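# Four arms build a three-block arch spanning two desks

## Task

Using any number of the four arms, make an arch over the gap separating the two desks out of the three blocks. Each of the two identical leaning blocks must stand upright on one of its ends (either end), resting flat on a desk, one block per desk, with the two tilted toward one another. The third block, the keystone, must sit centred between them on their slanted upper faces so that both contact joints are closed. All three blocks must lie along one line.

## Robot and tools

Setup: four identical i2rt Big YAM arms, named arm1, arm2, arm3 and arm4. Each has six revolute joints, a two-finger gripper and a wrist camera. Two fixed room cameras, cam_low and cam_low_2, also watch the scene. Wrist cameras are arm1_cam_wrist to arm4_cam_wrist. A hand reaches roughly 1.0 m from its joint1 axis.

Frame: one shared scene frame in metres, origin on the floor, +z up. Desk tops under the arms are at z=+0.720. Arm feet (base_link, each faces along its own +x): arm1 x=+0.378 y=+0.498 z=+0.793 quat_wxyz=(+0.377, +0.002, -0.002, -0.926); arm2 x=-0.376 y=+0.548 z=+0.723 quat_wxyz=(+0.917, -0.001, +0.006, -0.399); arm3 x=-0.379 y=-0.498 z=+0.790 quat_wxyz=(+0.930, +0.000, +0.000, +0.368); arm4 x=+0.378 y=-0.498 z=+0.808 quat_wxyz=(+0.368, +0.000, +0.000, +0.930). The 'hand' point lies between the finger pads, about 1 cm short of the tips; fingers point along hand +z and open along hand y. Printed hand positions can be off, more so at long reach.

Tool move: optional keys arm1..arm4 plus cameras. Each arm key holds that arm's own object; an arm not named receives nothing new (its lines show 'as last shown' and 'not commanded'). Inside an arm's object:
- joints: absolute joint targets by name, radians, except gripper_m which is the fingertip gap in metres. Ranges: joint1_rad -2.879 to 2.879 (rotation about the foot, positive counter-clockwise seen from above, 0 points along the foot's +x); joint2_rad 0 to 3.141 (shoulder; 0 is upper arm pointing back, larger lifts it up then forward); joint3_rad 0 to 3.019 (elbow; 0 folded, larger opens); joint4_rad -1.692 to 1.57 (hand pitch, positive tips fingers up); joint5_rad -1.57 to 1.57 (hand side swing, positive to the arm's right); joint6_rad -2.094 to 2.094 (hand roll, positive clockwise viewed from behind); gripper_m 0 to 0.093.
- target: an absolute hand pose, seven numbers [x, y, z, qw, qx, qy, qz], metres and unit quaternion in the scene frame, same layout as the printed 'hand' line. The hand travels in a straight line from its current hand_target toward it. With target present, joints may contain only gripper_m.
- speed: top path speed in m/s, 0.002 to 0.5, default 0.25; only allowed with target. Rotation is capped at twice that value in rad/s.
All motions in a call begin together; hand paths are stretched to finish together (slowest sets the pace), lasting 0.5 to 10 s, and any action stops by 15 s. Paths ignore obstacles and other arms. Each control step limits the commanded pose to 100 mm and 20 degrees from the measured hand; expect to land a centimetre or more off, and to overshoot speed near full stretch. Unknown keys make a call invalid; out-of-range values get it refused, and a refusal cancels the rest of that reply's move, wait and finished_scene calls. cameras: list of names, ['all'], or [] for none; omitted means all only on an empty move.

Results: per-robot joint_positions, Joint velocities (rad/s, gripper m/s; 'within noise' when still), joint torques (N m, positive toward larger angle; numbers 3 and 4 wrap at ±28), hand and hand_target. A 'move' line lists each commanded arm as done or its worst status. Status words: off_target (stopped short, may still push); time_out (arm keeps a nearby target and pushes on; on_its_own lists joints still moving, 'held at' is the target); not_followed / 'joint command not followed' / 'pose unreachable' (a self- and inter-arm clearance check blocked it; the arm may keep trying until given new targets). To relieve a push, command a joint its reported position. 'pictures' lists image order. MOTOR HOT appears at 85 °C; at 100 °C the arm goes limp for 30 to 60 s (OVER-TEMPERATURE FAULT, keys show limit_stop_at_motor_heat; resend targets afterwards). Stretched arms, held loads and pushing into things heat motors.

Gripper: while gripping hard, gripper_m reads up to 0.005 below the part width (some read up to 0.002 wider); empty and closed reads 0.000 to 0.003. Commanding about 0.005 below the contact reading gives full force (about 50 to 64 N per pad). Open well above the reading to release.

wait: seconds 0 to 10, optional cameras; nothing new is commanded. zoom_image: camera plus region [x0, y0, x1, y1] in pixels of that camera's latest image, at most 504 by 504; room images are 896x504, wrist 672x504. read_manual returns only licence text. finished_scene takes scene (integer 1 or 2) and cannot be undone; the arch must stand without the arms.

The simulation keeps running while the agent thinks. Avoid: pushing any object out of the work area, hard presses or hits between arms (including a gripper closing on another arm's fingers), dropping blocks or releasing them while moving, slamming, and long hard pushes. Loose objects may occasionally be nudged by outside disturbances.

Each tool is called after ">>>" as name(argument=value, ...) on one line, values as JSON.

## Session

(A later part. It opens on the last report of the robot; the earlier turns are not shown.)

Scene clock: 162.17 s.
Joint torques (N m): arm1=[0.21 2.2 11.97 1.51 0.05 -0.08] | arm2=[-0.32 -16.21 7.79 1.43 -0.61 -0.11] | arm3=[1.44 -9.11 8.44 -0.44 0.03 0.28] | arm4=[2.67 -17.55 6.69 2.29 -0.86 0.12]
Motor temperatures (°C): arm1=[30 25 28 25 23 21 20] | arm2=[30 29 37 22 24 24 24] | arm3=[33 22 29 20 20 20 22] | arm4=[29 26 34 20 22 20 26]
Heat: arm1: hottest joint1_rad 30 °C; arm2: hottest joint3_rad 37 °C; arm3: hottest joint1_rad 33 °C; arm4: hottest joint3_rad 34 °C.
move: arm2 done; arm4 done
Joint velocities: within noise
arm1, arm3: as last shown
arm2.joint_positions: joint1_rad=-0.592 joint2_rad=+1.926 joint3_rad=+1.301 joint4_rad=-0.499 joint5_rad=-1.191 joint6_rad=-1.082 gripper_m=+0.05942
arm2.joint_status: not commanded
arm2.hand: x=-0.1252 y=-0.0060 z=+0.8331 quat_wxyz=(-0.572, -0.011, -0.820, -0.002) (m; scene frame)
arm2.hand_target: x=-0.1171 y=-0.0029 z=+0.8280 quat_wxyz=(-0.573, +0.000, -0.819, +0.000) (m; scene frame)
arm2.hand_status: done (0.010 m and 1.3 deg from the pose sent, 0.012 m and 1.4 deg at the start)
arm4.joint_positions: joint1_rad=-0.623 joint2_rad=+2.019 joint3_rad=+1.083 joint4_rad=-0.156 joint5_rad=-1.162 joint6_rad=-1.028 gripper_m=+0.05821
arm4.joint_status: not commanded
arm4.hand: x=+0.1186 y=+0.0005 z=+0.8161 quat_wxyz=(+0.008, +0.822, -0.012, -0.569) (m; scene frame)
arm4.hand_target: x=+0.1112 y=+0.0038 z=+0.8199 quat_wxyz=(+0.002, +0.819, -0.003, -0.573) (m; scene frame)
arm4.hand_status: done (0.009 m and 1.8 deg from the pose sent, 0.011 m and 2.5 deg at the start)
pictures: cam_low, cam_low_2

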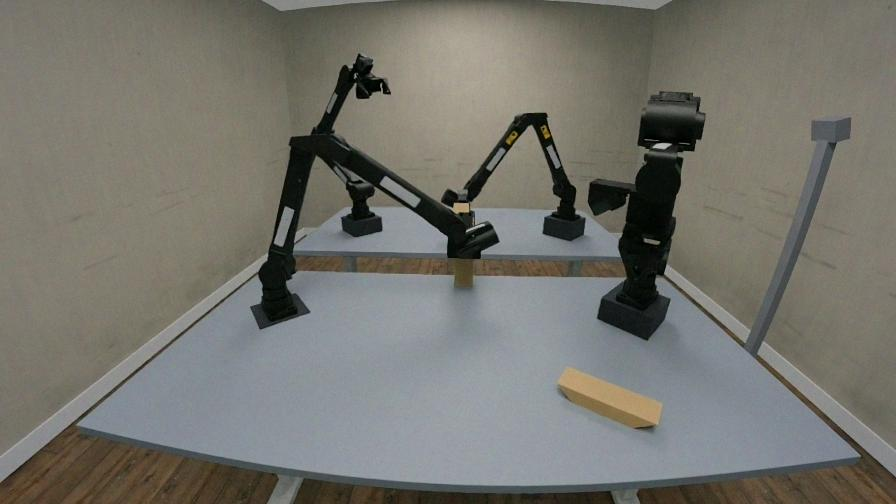

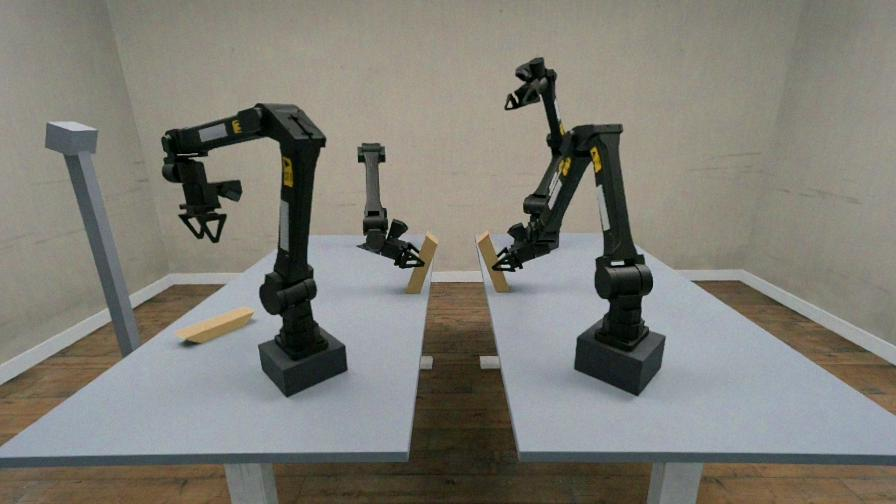

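>>> move(arm2={"target": [-0.116, 0.0, 0.824, 0.5736, 0.0, 0.8192, 0.0], "speed": 0.06}, arm4={"target": [0.110, 0.002, 0.810, 0.0, -0.8192, 0.0, 0.5736], "speed": 0.06}, cameras=["cam_low", "cam_low_2", "arm2_cam_wrist", "arm4_cam_wrist", "arm1_cam_wrist"])

>>> zoom_image(camera="cam_low_2", region=[390, 210, 530, 310])

Scene clock: 168.43 s.
Joint torques (N m): arm1=[0.09 2.32 11.96 1.5 0.04 -0.08] | arm2=[0.03 -15.97 7.38 1.47 -0.45 -0.14] | arm3=[1.96 -8.94 8.49 -0.47 0.01 0.29] | arm4=[2.78 -16.21 6.87 2.55 -0.6 0.04]
Motor temperatures (°C): arm1=[30 25 28 25 23 21 20] | arm2=[29 29 36 22 24 24 24] | arm3=[33 22 29 20 20 20 22] | arm4=[29 27 33 20 22 20 26]
Heat: arm1: hottest joint1_rad 30 °C; arm2: hottest joint3_rad 36 °C; arm3: hottest joint1_rad 33 °C; arm4: hottest joint3_rad 33 °C.
move: arm2 off_target; arm4 done
Joint velocities: within noise
arm1, arm3: as last shown
arm2.joint_positions: joint1_rad=-0.591 joint2_rad=+1.926 joint3_rad=+1.294 joint4_rad=-0.479 joint5_rad=-1.196 joint6_rad=-1.068 gripper_m=+0.05942
arm2.joint_status: not commanded
arm2.hand: x=-0.1245 y=-0.0054 z=+0.8325 quat_wxyz=(-0.575, -0.012, -0.818, -0.001) (m; scene frame)
arm2.hand_target: x=-0.1161 y=+0.0002 z=+0.8242 quat_wxyz=(-0.574, +0.000, -0.819, -0.001) (m; scene frame)
arm2.hand_status: off_target (0.013 m and 1.4 deg from the pose sent, 0.014 m and 1.3 deg at the start)
arm4.joint_positions: joint1_rad=-0.620 joint2_rad=+2.020 joint3_rad=+1.074 joint4_rad=-0.128 joint5_rad=-1.168 joint6_rad=-1.022 gripper_m=+0.05821
arm4.joint_status: not commanded
arm4.hand: x=+0.1170 y=-0.0013 z=+0.8157 quat_wxyz=(+0.004, +0.820, -0.008, -0.572) (m; scene frame)
arm4.hand_target: x=+0.1101 y=+0.0019 z=+0.8106 quat_wxyz=(+0.000, +0.819, +0.001, -0.574) (m; scene frame)
arm4.hand_status: done (0.010 m and 1.0 deg from the pose sent, 0.011 m and 1.8 deg at the start)
pictures: arm1_cam_wrist, arm2_cam_wrist, arm4_cam_wrist, cam_low, cam_low_2
camera_calibration:
arm2_cam_wrist: T_world_to_cam=[[-0.0584937, -0.997905, -0.0276272, 0.00786726], [-0.788453, 0.0631554, -0.611844, 0.422578], [0.612307, -0.0140063, -0.790496, 0.85253], [0, 0, 0, 1]] pos_world=[-0.188367, -0.00689649, 0.93269]
arm4_cam_wrist: T_world_to_cam=[[0.0132448, 0.999886, -0.00724221, 0.00547119], [0.833175, -0.0150405, -0.552805, 0.35728], [-0.552851, 0.00128775, -0.833279, 0.869733], [0, 0, 0, 1]] pos_world=[0.183084, -0.00121691, 0.922276]

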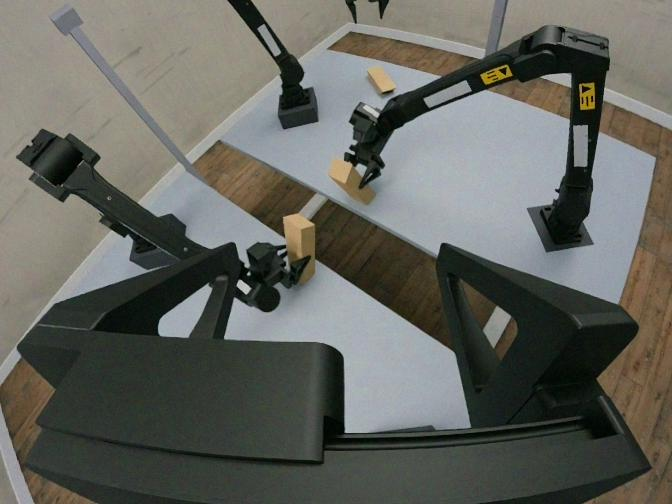

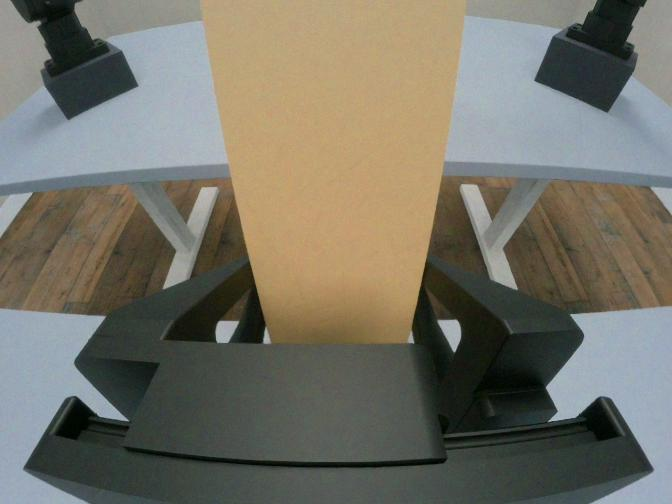

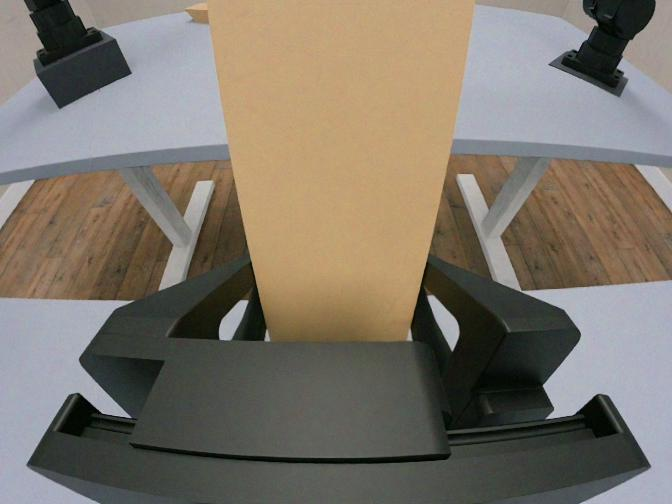

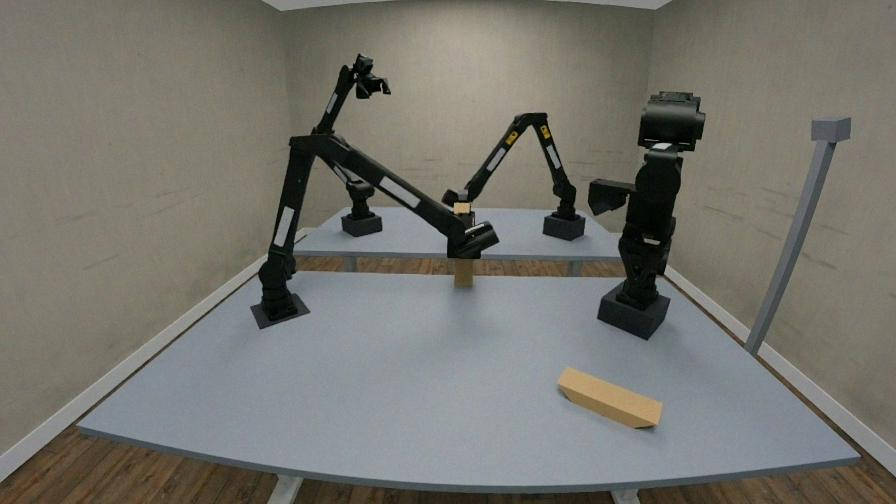

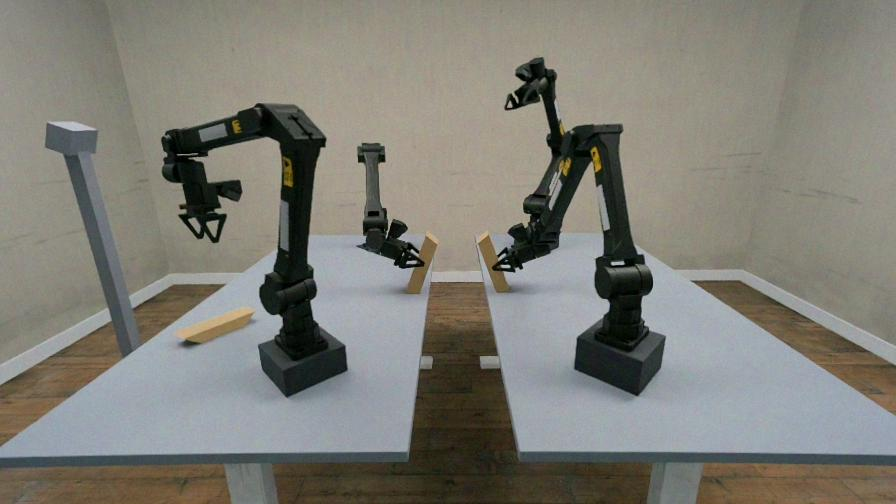

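Scaled by 3.600 from the camera's 896x504 image, which has a finer 1280x720 frame.

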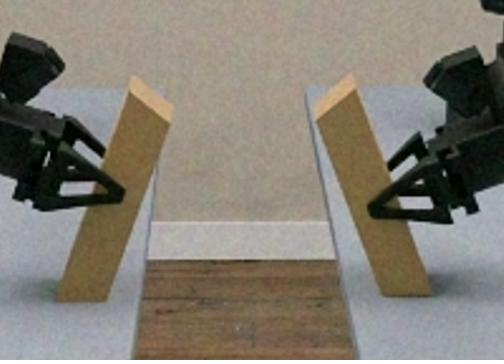

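>>> move(arm3={"target": [-0.7186, -0.2878, 0.84, 0.0, -0.4485, 0.8938, 0.0], "speed": 0.2}, cameras=["arm3_cam_wrist", "cam_low", "cam_low_2"])

>>> zoom_image(camera="arm3_cam_wrist", region=[200, 0, 460, 180])

>>> zoom_image(camera="arm3_cam_wrist", region=[200, 180, 460, 380])

Scene clock: 174.53 s.
Joint torques (N m): arm1=[-0.03 2.26 11.96 1.55 0.05 -0.08] | arm2=[0.21 -16.21 7.3 1.4 -0.46 -0.17] | arm3=[2.2 -10.05 6.71 -0.03 0.01 0.06] | arm4=[2.73 -16.21 6.87 2.48 -0.6 0.04]
Motor temperatures (°C): arm1=[30 25 28 25 23 21 19] | arm2=[29 29 35 22 23 24 24] | arm3=[33 22 29 20 20 20 22] | arm4=[29 27 33 20 22 20 26]
Heat: arm1: hottest joint1_rad 30 °C; arm2: hottest joint3_rad 35 °C; arm3: hottest joint1_rad 33 °C; arm4: hottest joint3_rad 33 °C.
move: arm3 done
Joint velocities: within noise
arm1: as last shown
arm2.joint_positions: joint1_rad=-0.591 joint2_rad=+1.926 joint3_rad=+1.293 joint4_rad=-0.478 joint5_rad=-1.196 joint6_rad=-1.066 gripper_m=+0.05942
arm2.joint_status: not commanded
arm2.hand: x=-0.1245 y=-0.0054 z=+0.8324 quat_wxyz=(-0.575, -0.012, -0.818, -0.001) (m; scene frame)
arm2.hand_target: x=-0.1161 y=+0.0001 z=+0.8242 quat_wxyz=(-0.574, +0.000, -0.819, -0.001) (m; scene frame)
arm2.hand_status: not commanded
arm3.joint_positions: joint1_rad=+1.822 joint2_rad=+1.555 joint3_rad=+0.962 joint4_rad=-0.986 joint5_rad=+0.003 joint6_rad=+1.673 gripper_m=+0.09398
arm3.joint_status: not commanded
arm3.hand: x=-0.7143 y=-0.2835 z=+0.8417 quat_wxyz=(-0.003, +0.436, -0.900, +0.002) (m; scene frame)
arm3.hand_target: x=-0.7184 y=-0.2879 z=+0.8401 quat_wxyz=(+0.000, +0.448, -0.894, +0.000) (m; scene frame)
arm3.hand_status: done (0.006 m and 1.7 deg from the pose sent, 0.180 m and 2.9 deg at the start)
arm4.joint_positions: joint1_rad=-0.620 joint2_rad=+2.020 joint3_rad=+1.073 joint4_rad=-0.128 joint5_rad=-1.168 joint6_rad=-1.021 gripper_m=+0.05821
arm4.joint_status: not commanded
arm4.hand: x=+0.1171 y=-0.0015 z=+0.8156 quat_wxyz=(+0.005, +0.820, -0.008, -0.572) (m; scene frame)
arm4.hand_target: x=+0.1101 y=+0.0017 z=+0.8104 quat_wxyz=(+0.000, +0.819, +0.001, -0.574) (m; scene frame)
arm4.hand_status: not commanded
pictures: arm3_cam_wrist, cam_low, cam_low_2
camera_calibration:
arm3_cam_wrist: T_world_to_cam=[[0.780364, -0.625117, 0.0161391, 0.366334], [-0.513881, -0.626369, 0.586164, -1.03489], [-0.356312, -0.465715, -0.810032, 0.418578], [0, 0, 0, 1]] pos_world=[-0.668538, -0.224282, 0.939763]

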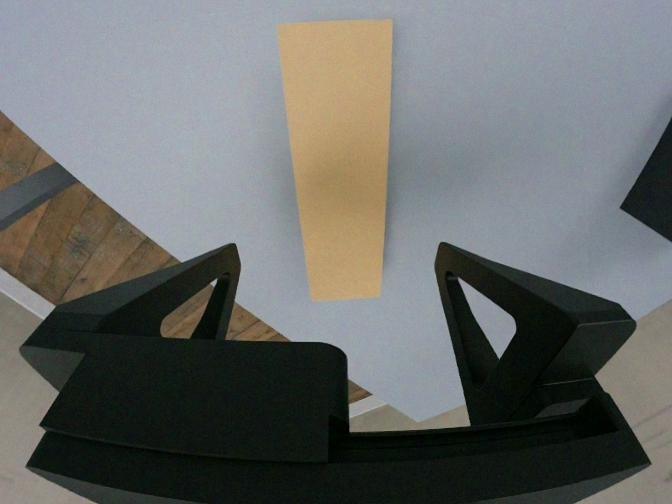

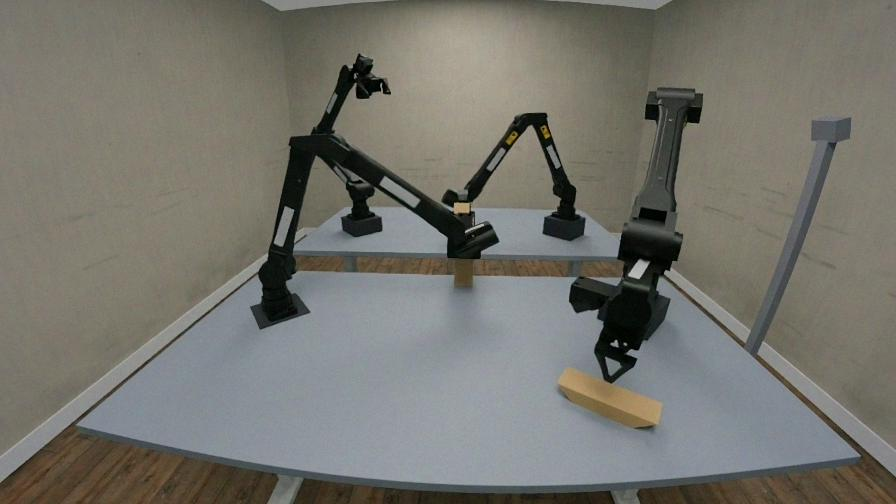

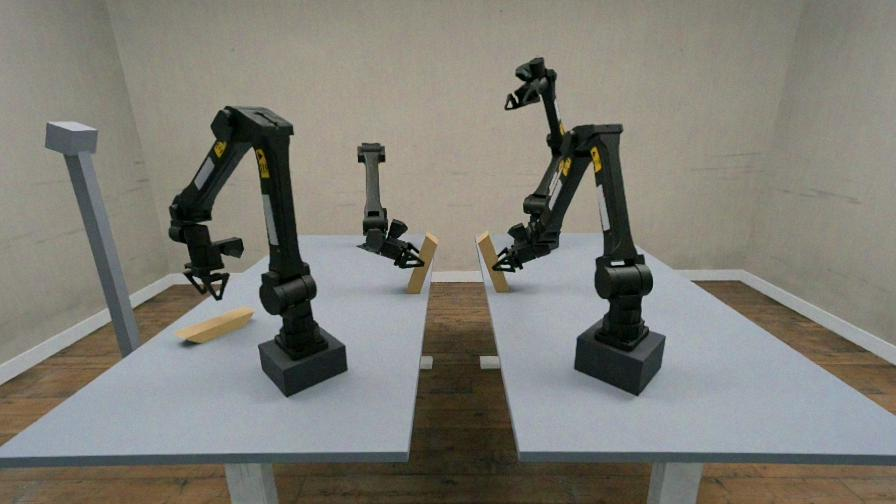

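Scaled by 1.938 from the camera's 672x504 image, which has a finer 960x720 frame.

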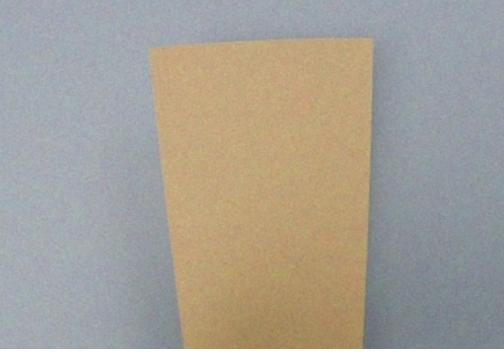

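Scaled by 1.938 from the camera's 672x504 image, which has a finer 960x720 frame.

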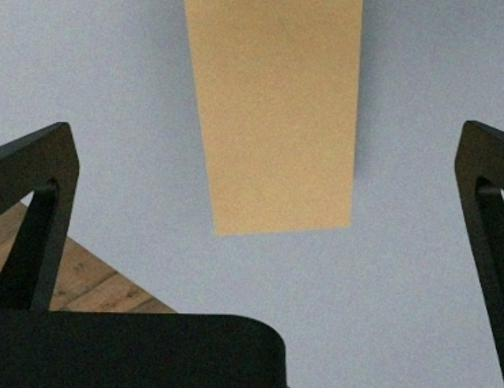

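>>> move(arm3={"target": [-0.7185, -0.2945, 0.746, 0.0, -0.4648, 0.8854, 0.0], "speed": 0.12}, cameras=["arm3_cam_wrist", "cam_low", "cam_low_2"])

>>> zoom_image(camera="cam_low_2", region=[150, 270, 290, 370])

>>> zoom_image(camera="cam_low", region=[540, 320, 680, 450])

Scene clock: 191.03 s.
Joint torques (N m): arm1=[-0.03 2.32 11.96 1.57 0.05 -0.09] | arm2=[-0.09 -16.21 7.19 1.36 -0.44 -0.19] | arm3=[2.14 -10.11 4.96 0.01 0.01 0.05] | arm4=[2.78 -16.26 6.86 2.5 -0.61 0.04]
Motor temperatures (°C): arm1=[30 25 28 25 23 21 19] | arm2=[29 30 33 22 23 24 24] | arm3=[32 23 29 20 20 20 21] | arm4=[29 28 32 20 22 20 26]
Heat: arm1: hottest joint1_rad 30 °C; arm2: hottest joint3_rad 33 °C; arm3: hottest joint1_rad 32 °C; arm4: hottest joint3_rad 32 °C.
move: arm3 done
Joint velocities: within noise
arm1, arm2, arm4: as last shown
arm3.joint_positions: joint1_rad=+1.837 joint2_rad=+1.728 joint3_rad=+0.868 joint4_rad=-0.711 joint5_rad=+0.003 joint6_rad=+1.652 gripper_m=+0.09398
arm3.joint_status: not commanded
arm3.hand: x=-0.7165 y=-0.2890 z=+0.7493 quat_wxyz=(-0.001, +0.452, -0.892, -0.001) (m; scene frame)
arm3.hand_target: x=-0.7185 y=-0.2943 z=+0.7461 quat_wxyz=(+0.000, +0.464, -0.886, -0.001) (m; scene frame)
arm3.hand_status: done (0.007 m and 1.7 deg from the pose sent, 0.096 m and 3.8 deg at the start)
pictures: arm3_cam_wrist, cam_low, cam_low_2
camera_calibration:
arm3_cam_wrist: T_world_to_cam=[[0.802429, -0.596685, 0.00869186, 0.395692], [-0.487221, -0.646672, 0.586883, -0.972524], [-0.344563, -0.475167, -0.809625, 0.345771], [0, 0, 0, 1]] pos_world=[-0.672208, -0.228502, 0.847264]

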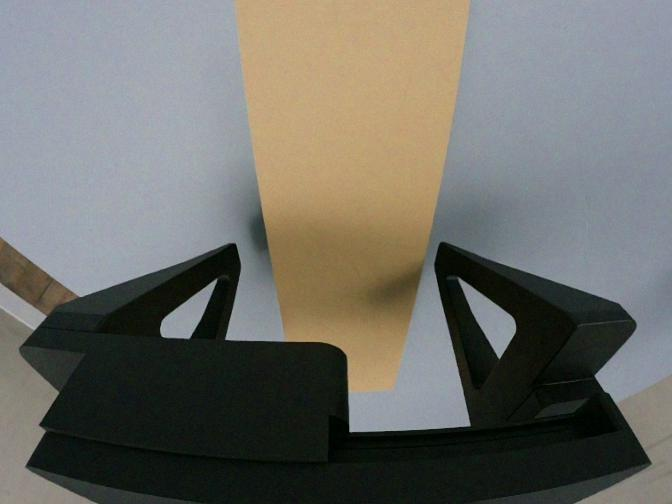

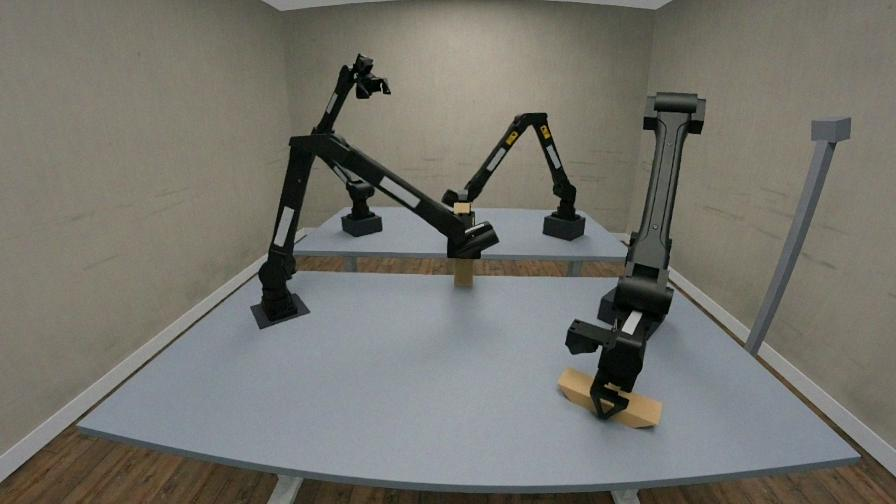

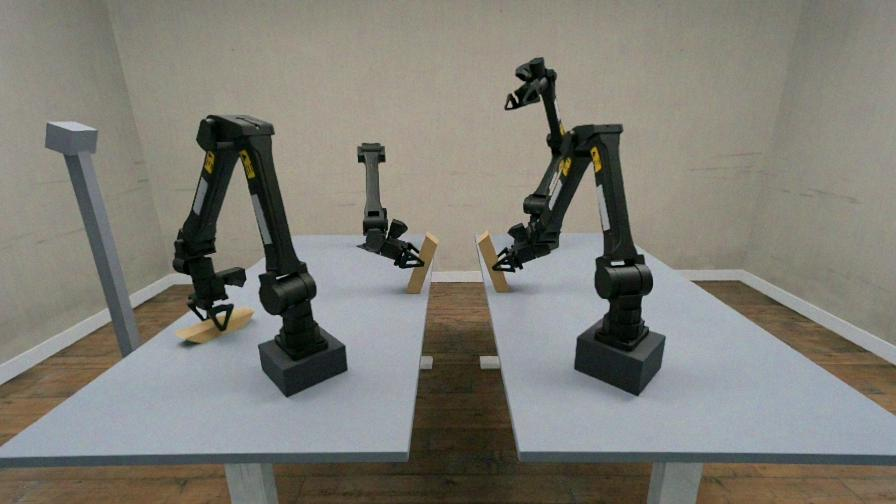

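Scaled by 3.600 from the camera's 896x504 image, which has a finer 1280x720 frame.

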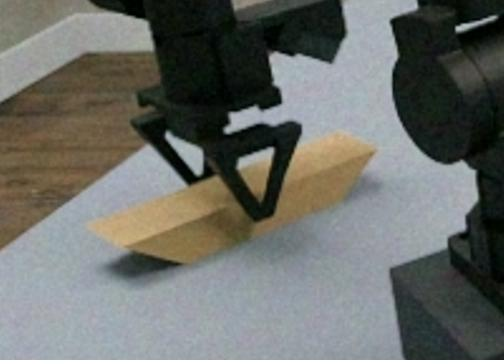

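Scaled by 3.600 from the camera's 896x504 image, which has a finer 1280x720 frame.

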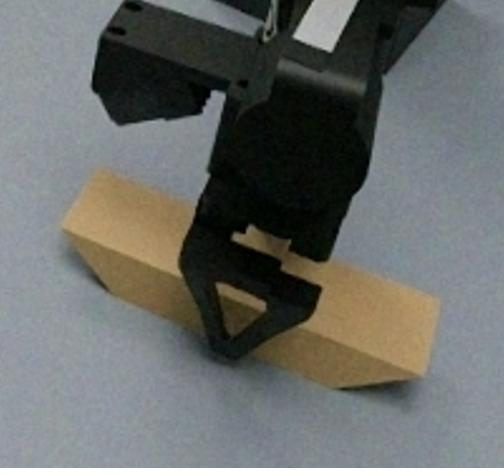

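>>> move(arm3={"joints": {"gripper_m": 0.045}}, cameras=["arm3_cam_wrist"])

Scene clock: 192.93 s.
Joint torques (N m): arm1=[0.03 2.37 11.97 1.54 0.05 -0.08] | arm2=[-0.09 -16.21 7.35 1.33 -0.45 -0.18] | arm3=[1.79 -10.81 5.05 -0.05 0.03 0.04] | arm4=[2.67 -16.26 6.86 2.48 -0.6 0.04]
Motor temperatures (°C): arm1=[30 25 28 25 23 21 19] | arm2=[29 30 33 22 23 24 24] | arm3=[32 23 29 20 20 20 21] | arm4=[29 28 32 20 22 20 26]
Heat: arm1: hottest joint1_rad 30 °C; arm2: hottest joint3_rad 33 °C; arm3: hottest joint1_rad 32 °C; arm4: hottest joint3_rad 32 °C.
move: arm3 off_target
Joint velocities: within noise
arm1, arm2, arm4: as last shown
arm3.joint_positions: joint1_rad=+1.837 joint2_rad=+1.728 joint3_rad=+0.867 joint4_rad=-0.711 joint5_rad=+0.003 joint6_rad=+1.653 gripper_m=+0.06117
arm3.joint_status: gripper_m off_target (ended at +0.06120, target +0.04500)
arm3.hand: x=-0.7160 y=-0.2893 z=+0.7490 quat_wxyz=(-0.001, +0.451, -0.892, -0.001) (m; scene frame)
arm3.hand_target: x=-0.7183 y=-0.2944 z=+0.7461 quat_wxyz=(+0.000, +0.463, -0.886, +0.000) (m; scene frame)
arm3.hand_status: not commanded
pictures: arm3_cam_wrist
camera_calibration:
arm3_cam_wrist: T_world_to_cam=[[0.801458, -0.597971, 0.00977478, 0.393252], [-0.488819, -0.64557, 0.586767, -0.973022], [-0.34456, -0.475047, -0.809697, 0.345649], [0, 0, 0, 1]] pos_world=[-0.67171, -0.228801, 0.846964]

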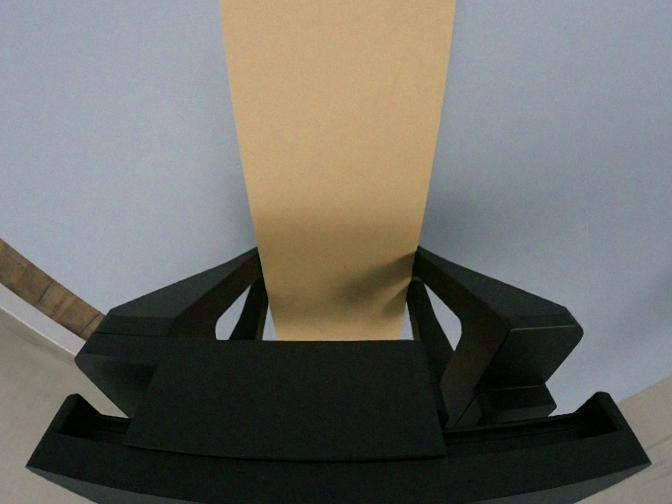

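>>> move(arm3={"target": [-0.70, -0.285, 0.97, 0.0, -0.4524, 0.8918, 0.0], "speed": 0.18}, cameras=["arm3_cam_wrist", "cam_low"])

Scene clock: 198.63 s.
Joint torques (N m): arm1=[0.15 2.26 11.97 1.52 0.04 -0.08] | arm2=[0.26 -16.15 7.25 1.42 -0.46 -0.18] | arm3=[-0.26 -9.7 13.22 -0.75 0.06 0.06] | arm4=[2.67 -16.21 6.87 2.51 -0.6 0.04]
Motor temperatures (°C): arm1=[30 25 29 25 23 21 19] | arm2=[29 30 33 22 23 24 24] | arm3=[32 23 29 20 20 20 22] | arm4=[29 28 31 20 22 20 26]
Heat: arm1: hottest joint1_rad 30 °C; arm2: hottest joint3_rad 33 °C; arm3: hottest joint1_rad 32 °C; arm4: hottest joint3_rad 31 °C.
move: arm3 off_target
Joint velocities: within noise
arm1.joint_positions: joint1_rad=+0.252 joint2_rad=+0.565 joint3_rad=+1.417 joint4_rad=-1.312 joint5_rad=+0.231 joint6_rad=+0.335 gripper_m=+0.09396
arm1.joint_status: not commanded
arm1.hand: x=+0.2345 y=+0.3433 z=+1.3639 quat_wxyz=(-0.255, -0.816, -0.228, +0.467) (m; scene frame)
arm1.hand_target: x=+0.2364 y=+0.3466 z=+1.3781 quat_wxyz=(-0.264, -0.808, -0.223, +0.477) (m; scene frame)
arm1.hand_status: not commanded
arm2, arm4: as last shown
arm3.joint_positions: joint1_rad=+1.819 joint2_rad=+1.386 joint3_rad=+1.062 joint4_rad=-1.314 joint5_rad=+0.003 joint6_rad=+1.630 gripper_m=+0.06118
arm3.joint_status: not commanded
arm3.hand: x=-0.6850 y=-0.3006 z=+0.9392 quat_wxyz=(-0.017, +0.453, -0.891, +0.028) (m; scene frame)
arm3.hand_target: x=-0.7002 y=-0.2849 z=+0.9699 quat_wxyz=(+0.002, +0.454, -0.891, -0.004) (m; scene frame)
arm3.hand_status: off_target (0.038 m and 3.8 deg from the pose sent, 0.222 m and 0.2 deg at the start)
pictures: arm3_cam_wrist, cam_low
camera_calibration:
arm3_cam_wrist: T_world_to_cam=[[0.802157, -0.592377, 0.0750568, 0.300723], [-0.517731, -0.627375, 0.581683, -1.08639], [-0.297487, -0.505461, -0.809945, 0.528308], [0, 0, 0, 1]] pos_world=[-0.64652, -0.236394, 1.03726]

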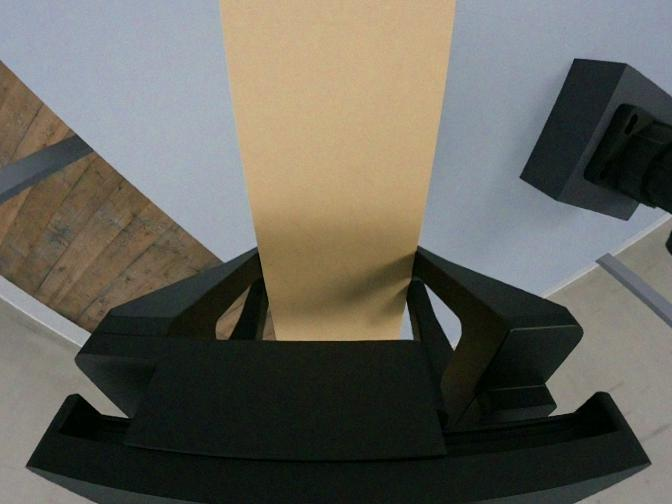

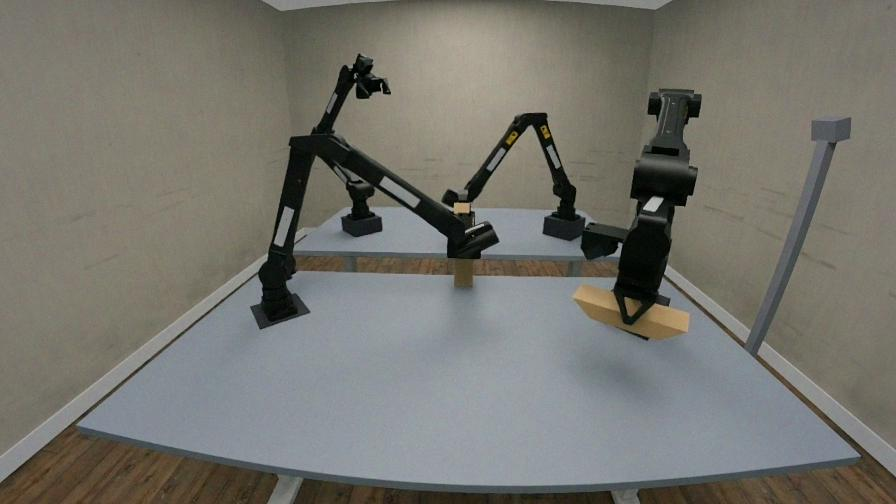

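>>> move(cameras=["cam_low_2", "cam_low", "arm1_cam_wrist"])

>>> zoom_image(camera="cam_low_2", region=[395, 220, 465, 305])

>>> zoom_image(camera="cam_low_2", region=[455, 220, 525, 305])

>>> zoom_image(camera="arm1_cam_wrist", region=[260, 130, 400, 300])

Scene clock: 203.63 s.
Joint torques (N m): arm1=[0.03 2.32 11.97 1.51 0.04 -0.08] | arm2=[-0.21 -16.09 7.21 1.42 -0.45 -0.17] | arm3=[-0.32 -9.88 13.23 -0.76 0.04 0.05] | arm4=[2.73 -16.21 6.86 2.5 -0.6 0.05]
Motor temperatures (°C): arm1=[30 25 29 25 23 21 19] | arm2=[29 30 33 22 23 24 24] | arm3=[32 23 31 20 20 20 22] | arm4=[29 28 31 20 22 20 26]
Heat: arm1: hottest joint1_rad 30 °C; arm2: hottest joint3_rad 33 °C; arm3: hottest joint1_rad 32 °C; arm4: hottest joint3_rad 31 °C.
Joint velocities: within noise
arm1.joint_positions: joint1_rad=+0.252 joint2_rad=+0.565 joint3_rad=+1.417 joint4_rad=-1.312 joint5_rad=+0.231 joint6_rad=+0.335 gripper_m=+0.09396
arm1.joint_status: not commanded
arm1.hand: x=+0.2345 y=+0.3433 z=+1.3639 quat_wxyz=(-0.255, -0.816, -0.228, +0.467) (m; scene frame)
arm1.hand_target: x=+0.2364 y=+0.3466 z=+1.3781 quat_wxyz=(-0.264, -0.808, -0.223, +0.477) (m; scene frame)
arm1.hand_status: not commanded
arm2.joint_positions: joint1_rad=-0.591 joint2_rad=+1.926 joint3_rad=+1.293 joint4_rad=-0.478 joint5_rad=-1.196 joint6_rad=-1.066 gripper_m=+0.05942
arm2.joint_status: not commanded
arm2.hand: x=-0.1245 y=-0.0054 z=+0.8324 quat_wxyz=(-0.575, -0.012, -0.818, -0.001) (m; scene frame)
arm2.hand_target: x=-0.1161 y=+0.0001 z=+0.8242 quat_wxyz=(-0.574, +0.000, -0.819, -0.001) (m; scene frame)
arm2.hand_status: not commanded
arm3.joint_positions: joint1_rad=+1.819 joint2_rad=+1.386 joint3_rad=+1.062 joint4_rad=-1.315 joint5_rad=+0.003 joint6_rad=+1.630 gripper_m=+0.06118
arm3.joint_status: not commanded
arm3.hand: x=-0.6847 y=-0.3008 z=+0.9392 quat_wxyz=(-0.018, +0.453, -0.891, +0.028) (m; scene frame)
arm3.hand_target: x=-0.7000 y=-0.2851 z=+0.9699 quat_wxyz=(+0.002, +0.454, -0.891, -0.004) (m; scene frame)
arm3.hand_status: off_target (0.038 m and 3.8 deg from the pose sent, 0.222 m and 0.2 deg at the start)
arm4.joint_positions: joint1_rad=-0.620 joint2_rad=+2.020 joint3_rad=+1.073 joint4_rad=-0.128 joint5_rad=-1.168 joint6_rad=-1.021 gripper_m=+0.05821
arm4.joint_status: not commanded
arm4.hand: x=+0.1171 y=-0.0015 z=+0.8156 quat_wxyz=(+0.005, +0.820, -0.008, -0.572) (m; scene frame)
arm4.hand_target: x=+0.1101 y=+0.0017 z=+0.8104 quat_wxyz=(+0.000, +0.819, +0.001, -0.574) (m; scene frame)
arm4.hand_status: not commanded
pictures: arm1_cam_wrist, cam_low, cam_low_2

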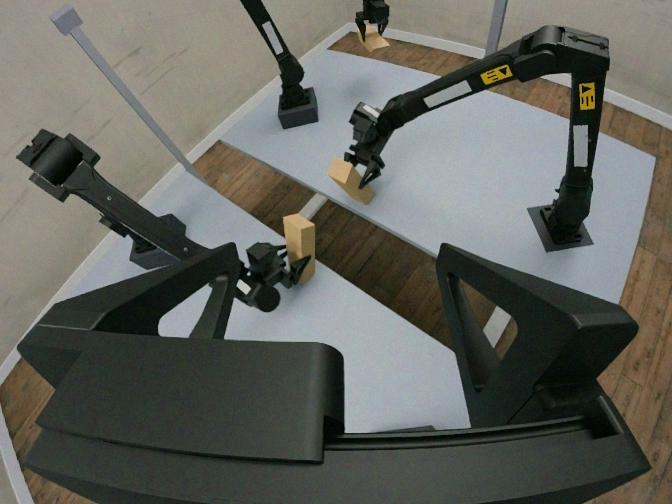

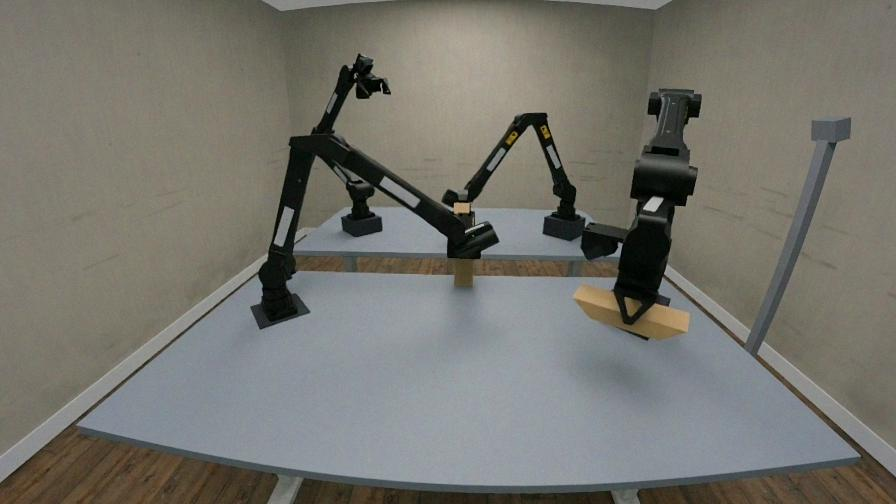

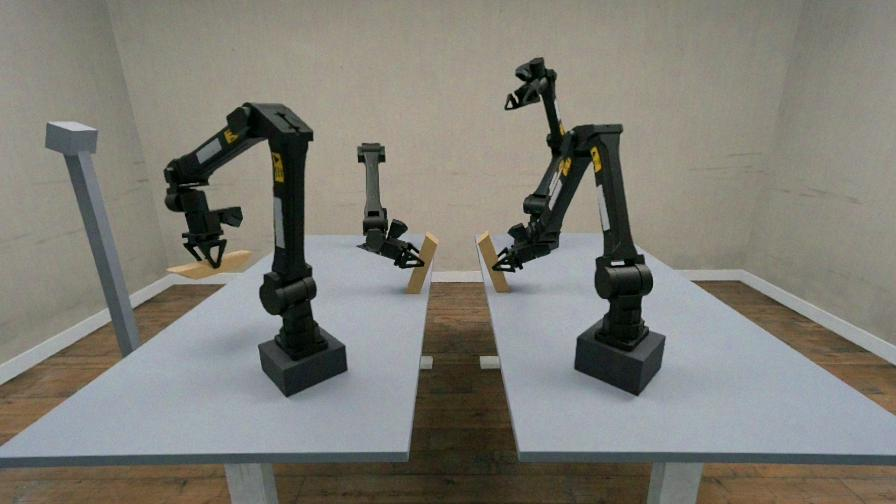

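Scaled by 5.929 from the camera's 896x504 image, which has a finer 1280x720 frame.

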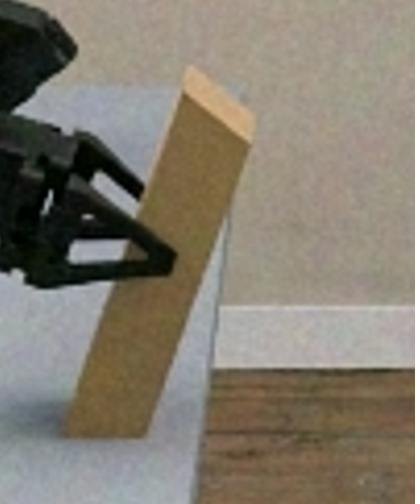

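Scaled by 5.929 from the camera's 896x504 image, which has a finer 1280x720 frame.

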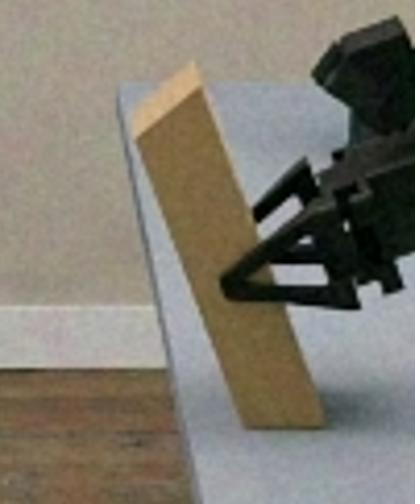

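Scaled by 2.965 from the camera's 672x504 image, which has a finer 960x720 frame.

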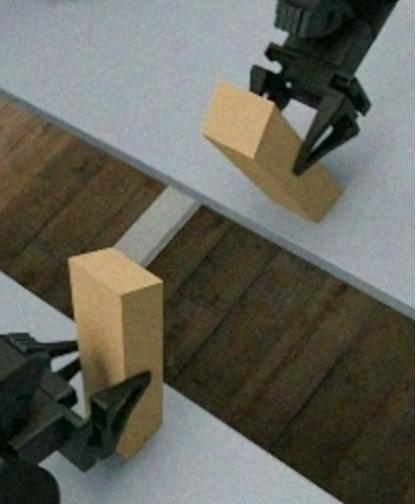

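>>> zoom_image(camera="cam_low", region=[440, 190, 490, 300])

Scaled by 4.582 from the camera's 896x504 image, which has a finer 1280x720 frame.

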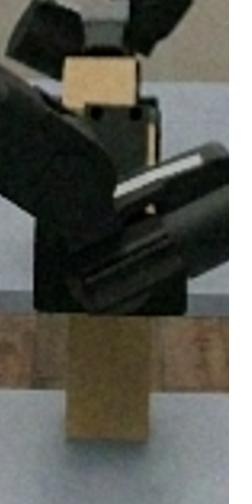

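>>> move(arm1={"target": [0.03, 0.07, 1.08, 0.0, 0.910, 0.4147, 0.0], "speed": 0.25}, arm2={"target": [-0.106, 0.003, 0.847, 0.5736, 0.0, 0.8192, 0.0], "speed": 0.08}, arm4={"target": [0.100, 0.003, 0.833, 0.0, -0.8192, 0.0, 0.5736], "speed": 0.08}, cameras=["arm1_cam_wrist", "cam_low_2"])

>>> zoom_image(camera="cam_low_2", region=[390, 210, 530, 310])

Scene clock: 222.87 s.
Joint torques (N m): arm1=[-0.15 -14.27 16.87 -0.54 0 -0.17] | arm2=[0.15 -19.02 7.73 1.06 -0.74 0.08] | arm3=[-0.44 -9.82 13.39 -0.88 0.05 0.03] | arm4=[3.78 -19.25 7.08 1.96 -0.7 0.2]
Motor temperatures (°C): arm1=[30 25 30 24 23 21 19] | arm2=[29 31 32 22 23 24 24] | arm3=[32 24 37 20 20 20 23] | arm4=[29 29 31 20 22 20 27]
Heat: arm1: hottest joint1_rad 30 °C; arm2: hottest joint3_rad 32 °C; arm3: hottest joint3_rad 37 °C; arm4: hottest joint3_rad 31 °C.
move: arm1 off_target; arm2 off_target; arm4 off_target
Joint velocities: within noise
arm1.joint_positions: joint1_rad=+0.121 joint2_rad=+1.788 joint3_rad=+1.849 joint4_rad=-1.685 joint5_rad=+0.006 joint6_rad=+0.054 gripper_m=+0.09396
arm1.joint_status: not commanded
arm1.hand: x=+0.0395 y=+0.0793 z=+1.0559 quat_wxyz=(+0.013, -0.912, -0.408, -0.024) (m; scene frame)
arm1.hand_target: x=+0.0311 y=+0.0715 z=+1.0809 quat_wxyz=(+0.000, -0.911, -0.412, +0.001) (m; scene frame)
arm1.hand_status: off_target (0.028 m and 3.2 deg from the pose sent, 0.444 m and 66.5 deg at the start)
arm2.joint_positions: joint1_rad=-0.576 joint2_rad=+1.918 joint3_rad=+1.291 joint4_rad=-0.473 joint5_rad=-1.179 joint6_rad=-1.059 gripper_m=+0.05942
arm2.joint_status: not commanded
arm2.hand: x=-0.1172 y=-0.0029 z=+0.8339 quat_wxyz=(-0.570, -0.009, -0.822, -0.001) (m; scene frame)
arm2.hand_target: x=-0.1061 y=+0.0030 z=+0.8470 quat_wxyz=(-0.574, +0.003, -0.819, +0.002) (m; scene frame)
arm2.hand_status: off_target (0.018 m and 1.1 deg from the pose sent, 0.025 m and 1.4 deg at the start)
arm3: as last shown
arm4.joint_positions: joint1_rad=-0.615 joint2_rad=+2.017 joint3_rad=+1.073 joint4_rad=-0.126 joint5_rad=-1.155 joint6_rad=-1.002 gripper_m=+0.05821
arm4.joint_status: not commanded
arm4.hand: x=+0.1150 y=-0.0011 z=+0.8156 quat_wxyz=(+0.007, +0.823, -0.014, -0.568) (m; scene frame)
arm4.hand_target: x=+0.1002 y=+0.0025 z=+0.8330 quat_wxyz=(-0.002, +0.819, +0.003, -0.573) (m; scene frame)
arm4.hand_status: off_target (0.023 m and 2.0 deg from the pose sent, 0.025 m and 1.1 deg at the start)
pictures: arm1_cam_wrist, cam_low_2
camera_calibration:
arm1_cam_wrist: T_world_to_cam=[[-0.724556, 0.689089, -0.0132065, -0.00941147], [0.511885, 0.550864, 0.659184, -0.760133], [0.461512, 0.470855, -0.751866, 0.860175], [0, 0, 0, 1]] pos_world=[-0.0146999, 0.0201968, 1.14768]

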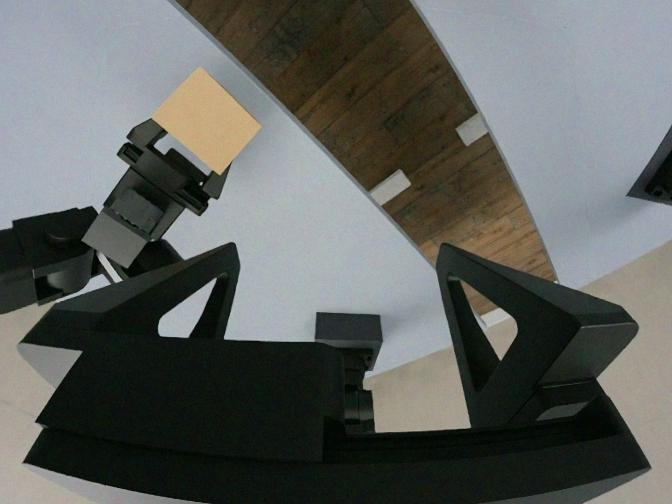

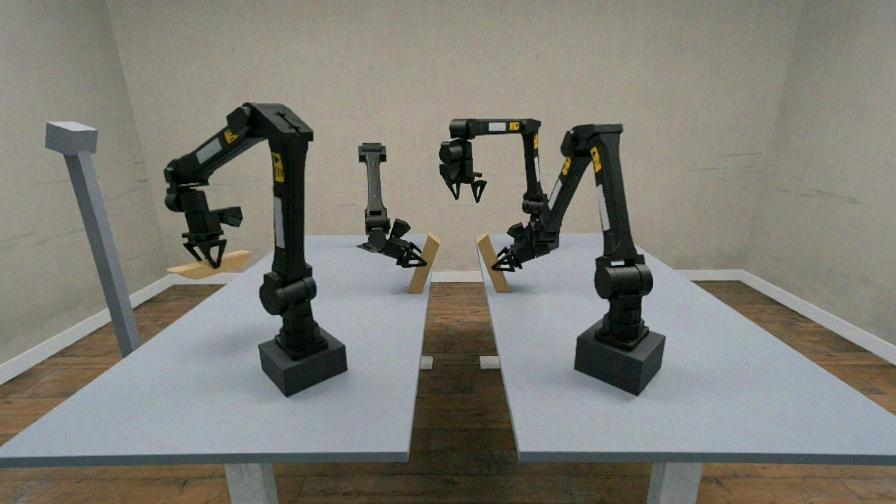

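Scaled by 3.600 from the camera's 896x504 image, which has a finer 1280x720 frame.

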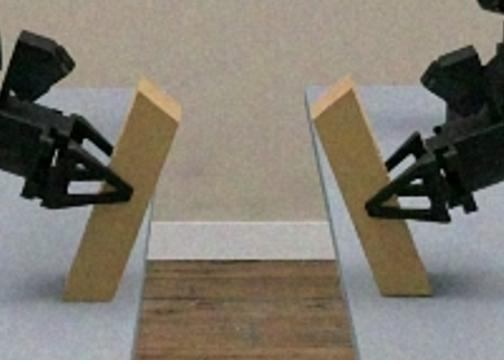

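>>> move(arm1={"target": [0.06, 0.07, 1.13, 0.1178, 0.8725, 0.3976, -0.2584], "speed": 0.25}, cameras=["arm1_cam_wrist"])

Scene clock: 229.67 s.
Joint torques (N m): arm1=[1.03 -11.4 11.96 1.43 0.12 0.04] | arm2=[0.21 -18.9 7.76 1.13 -0.74 0.08] | arm3=[-0.56 -10.23 13.33 -0.75 0.06 0.04] | arm4=[3.72 -19.14 7.06 1.95 -0.71 0.2]
Motor temperatures (°C): arm1=[30 25 30 24 23 21 19] | arm2=[29 30 32 22 23 24 24] | arm3=[32 24 38 20 20 20 23] | arm4=[29 28 31 20 22 20 27]
Heat: arm1: hottest joint1_rad 30 °C; arm2: hottest joint3_rad 32 °C; arm3: hottest joint3_rad 38 °C; arm4: hottest joint3_rad 31 °C.
move: arm1 off_target
Joint velocities: within noise
arm1.joint_positions: joint1_rad=+0.166 joint2_rad=+1.402 joint3_rad=+1.456 joint4_rad=-1.088 joint5_rad=+0.050 joint6_rad=+0.062 gripper_m=+0.09396
arm1.joint_status: not commanded
arm1.hand: x=+0.0555 y=+0.0740 z=+1.1174 quat_wxyz=(-0.108, -0.876, -0.403, +0.242) (m; scene frame)
arm1.hand_target: x=+0.0603 y=+0.0704 z=+1.1291 quat_wxyz=(-0.118, -0.871, -0.402, +0.257) (m; scene frame)
arm1.hand_status: off_target (0.014 m and 2.3 deg from the pose sent, 0.077 m and 36.1 deg at the start)
arm2, arm3, arm4: as last shown
arm2.hand_target: x=-0.1061 y=+0.0030 z=+0.8469 quat_wxyz=(-0.574, +0.003, -0.819, +0.002) (m; scene frame)
pictures: arm1_cam_wrist
camera_calibration:
arm1_cam_wrist: T_world_to_cam=[[-0.747498, 0.663792, -0.0250524, 0.0230262], [0.656189, 0.743748, 0.127497, -0.234054], [0.103264, 0.0788647, -0.991522, 1.21826], [0, 0, 0, 1]] pos_world=[0.0449927, 0.0627147, 1.23835]

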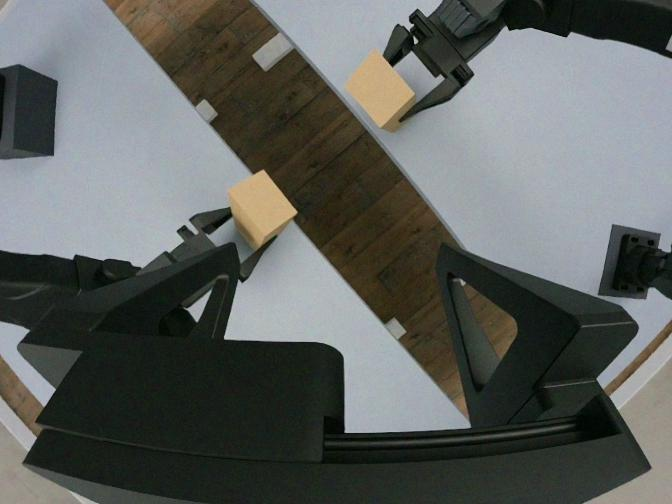

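>>> zoom_image(camera="arm1_cam_wrist", region=[200, 30, 440, 270])

Scaled by 2.100 from the camera's 672x504 image, which has a finer 960x720 frame.

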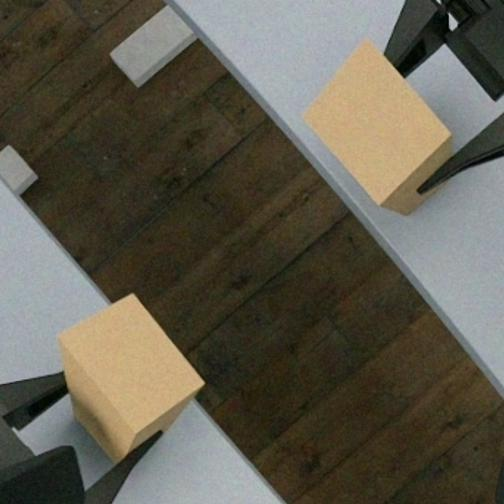

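>>> zoom_image(camera="arm1_cam_wrist", region=[215, 160, 310, 260])

>>> zoom_image(camera="arm1_cam_wrist", region=[335, 40, 430, 140])

Scaled by 5.040 from the camera's 672x504 image, which has a finer 960x720 frame.

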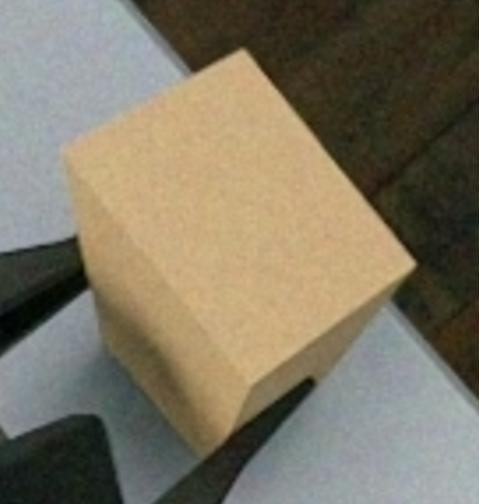

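Scaled by 5.040 from the camera's 672x504 image, which has a finer 960x720 frame.

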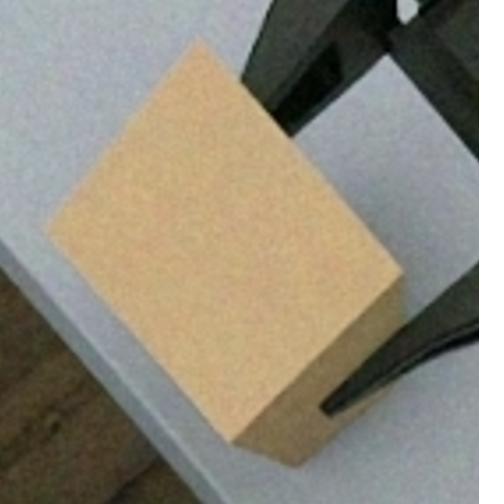

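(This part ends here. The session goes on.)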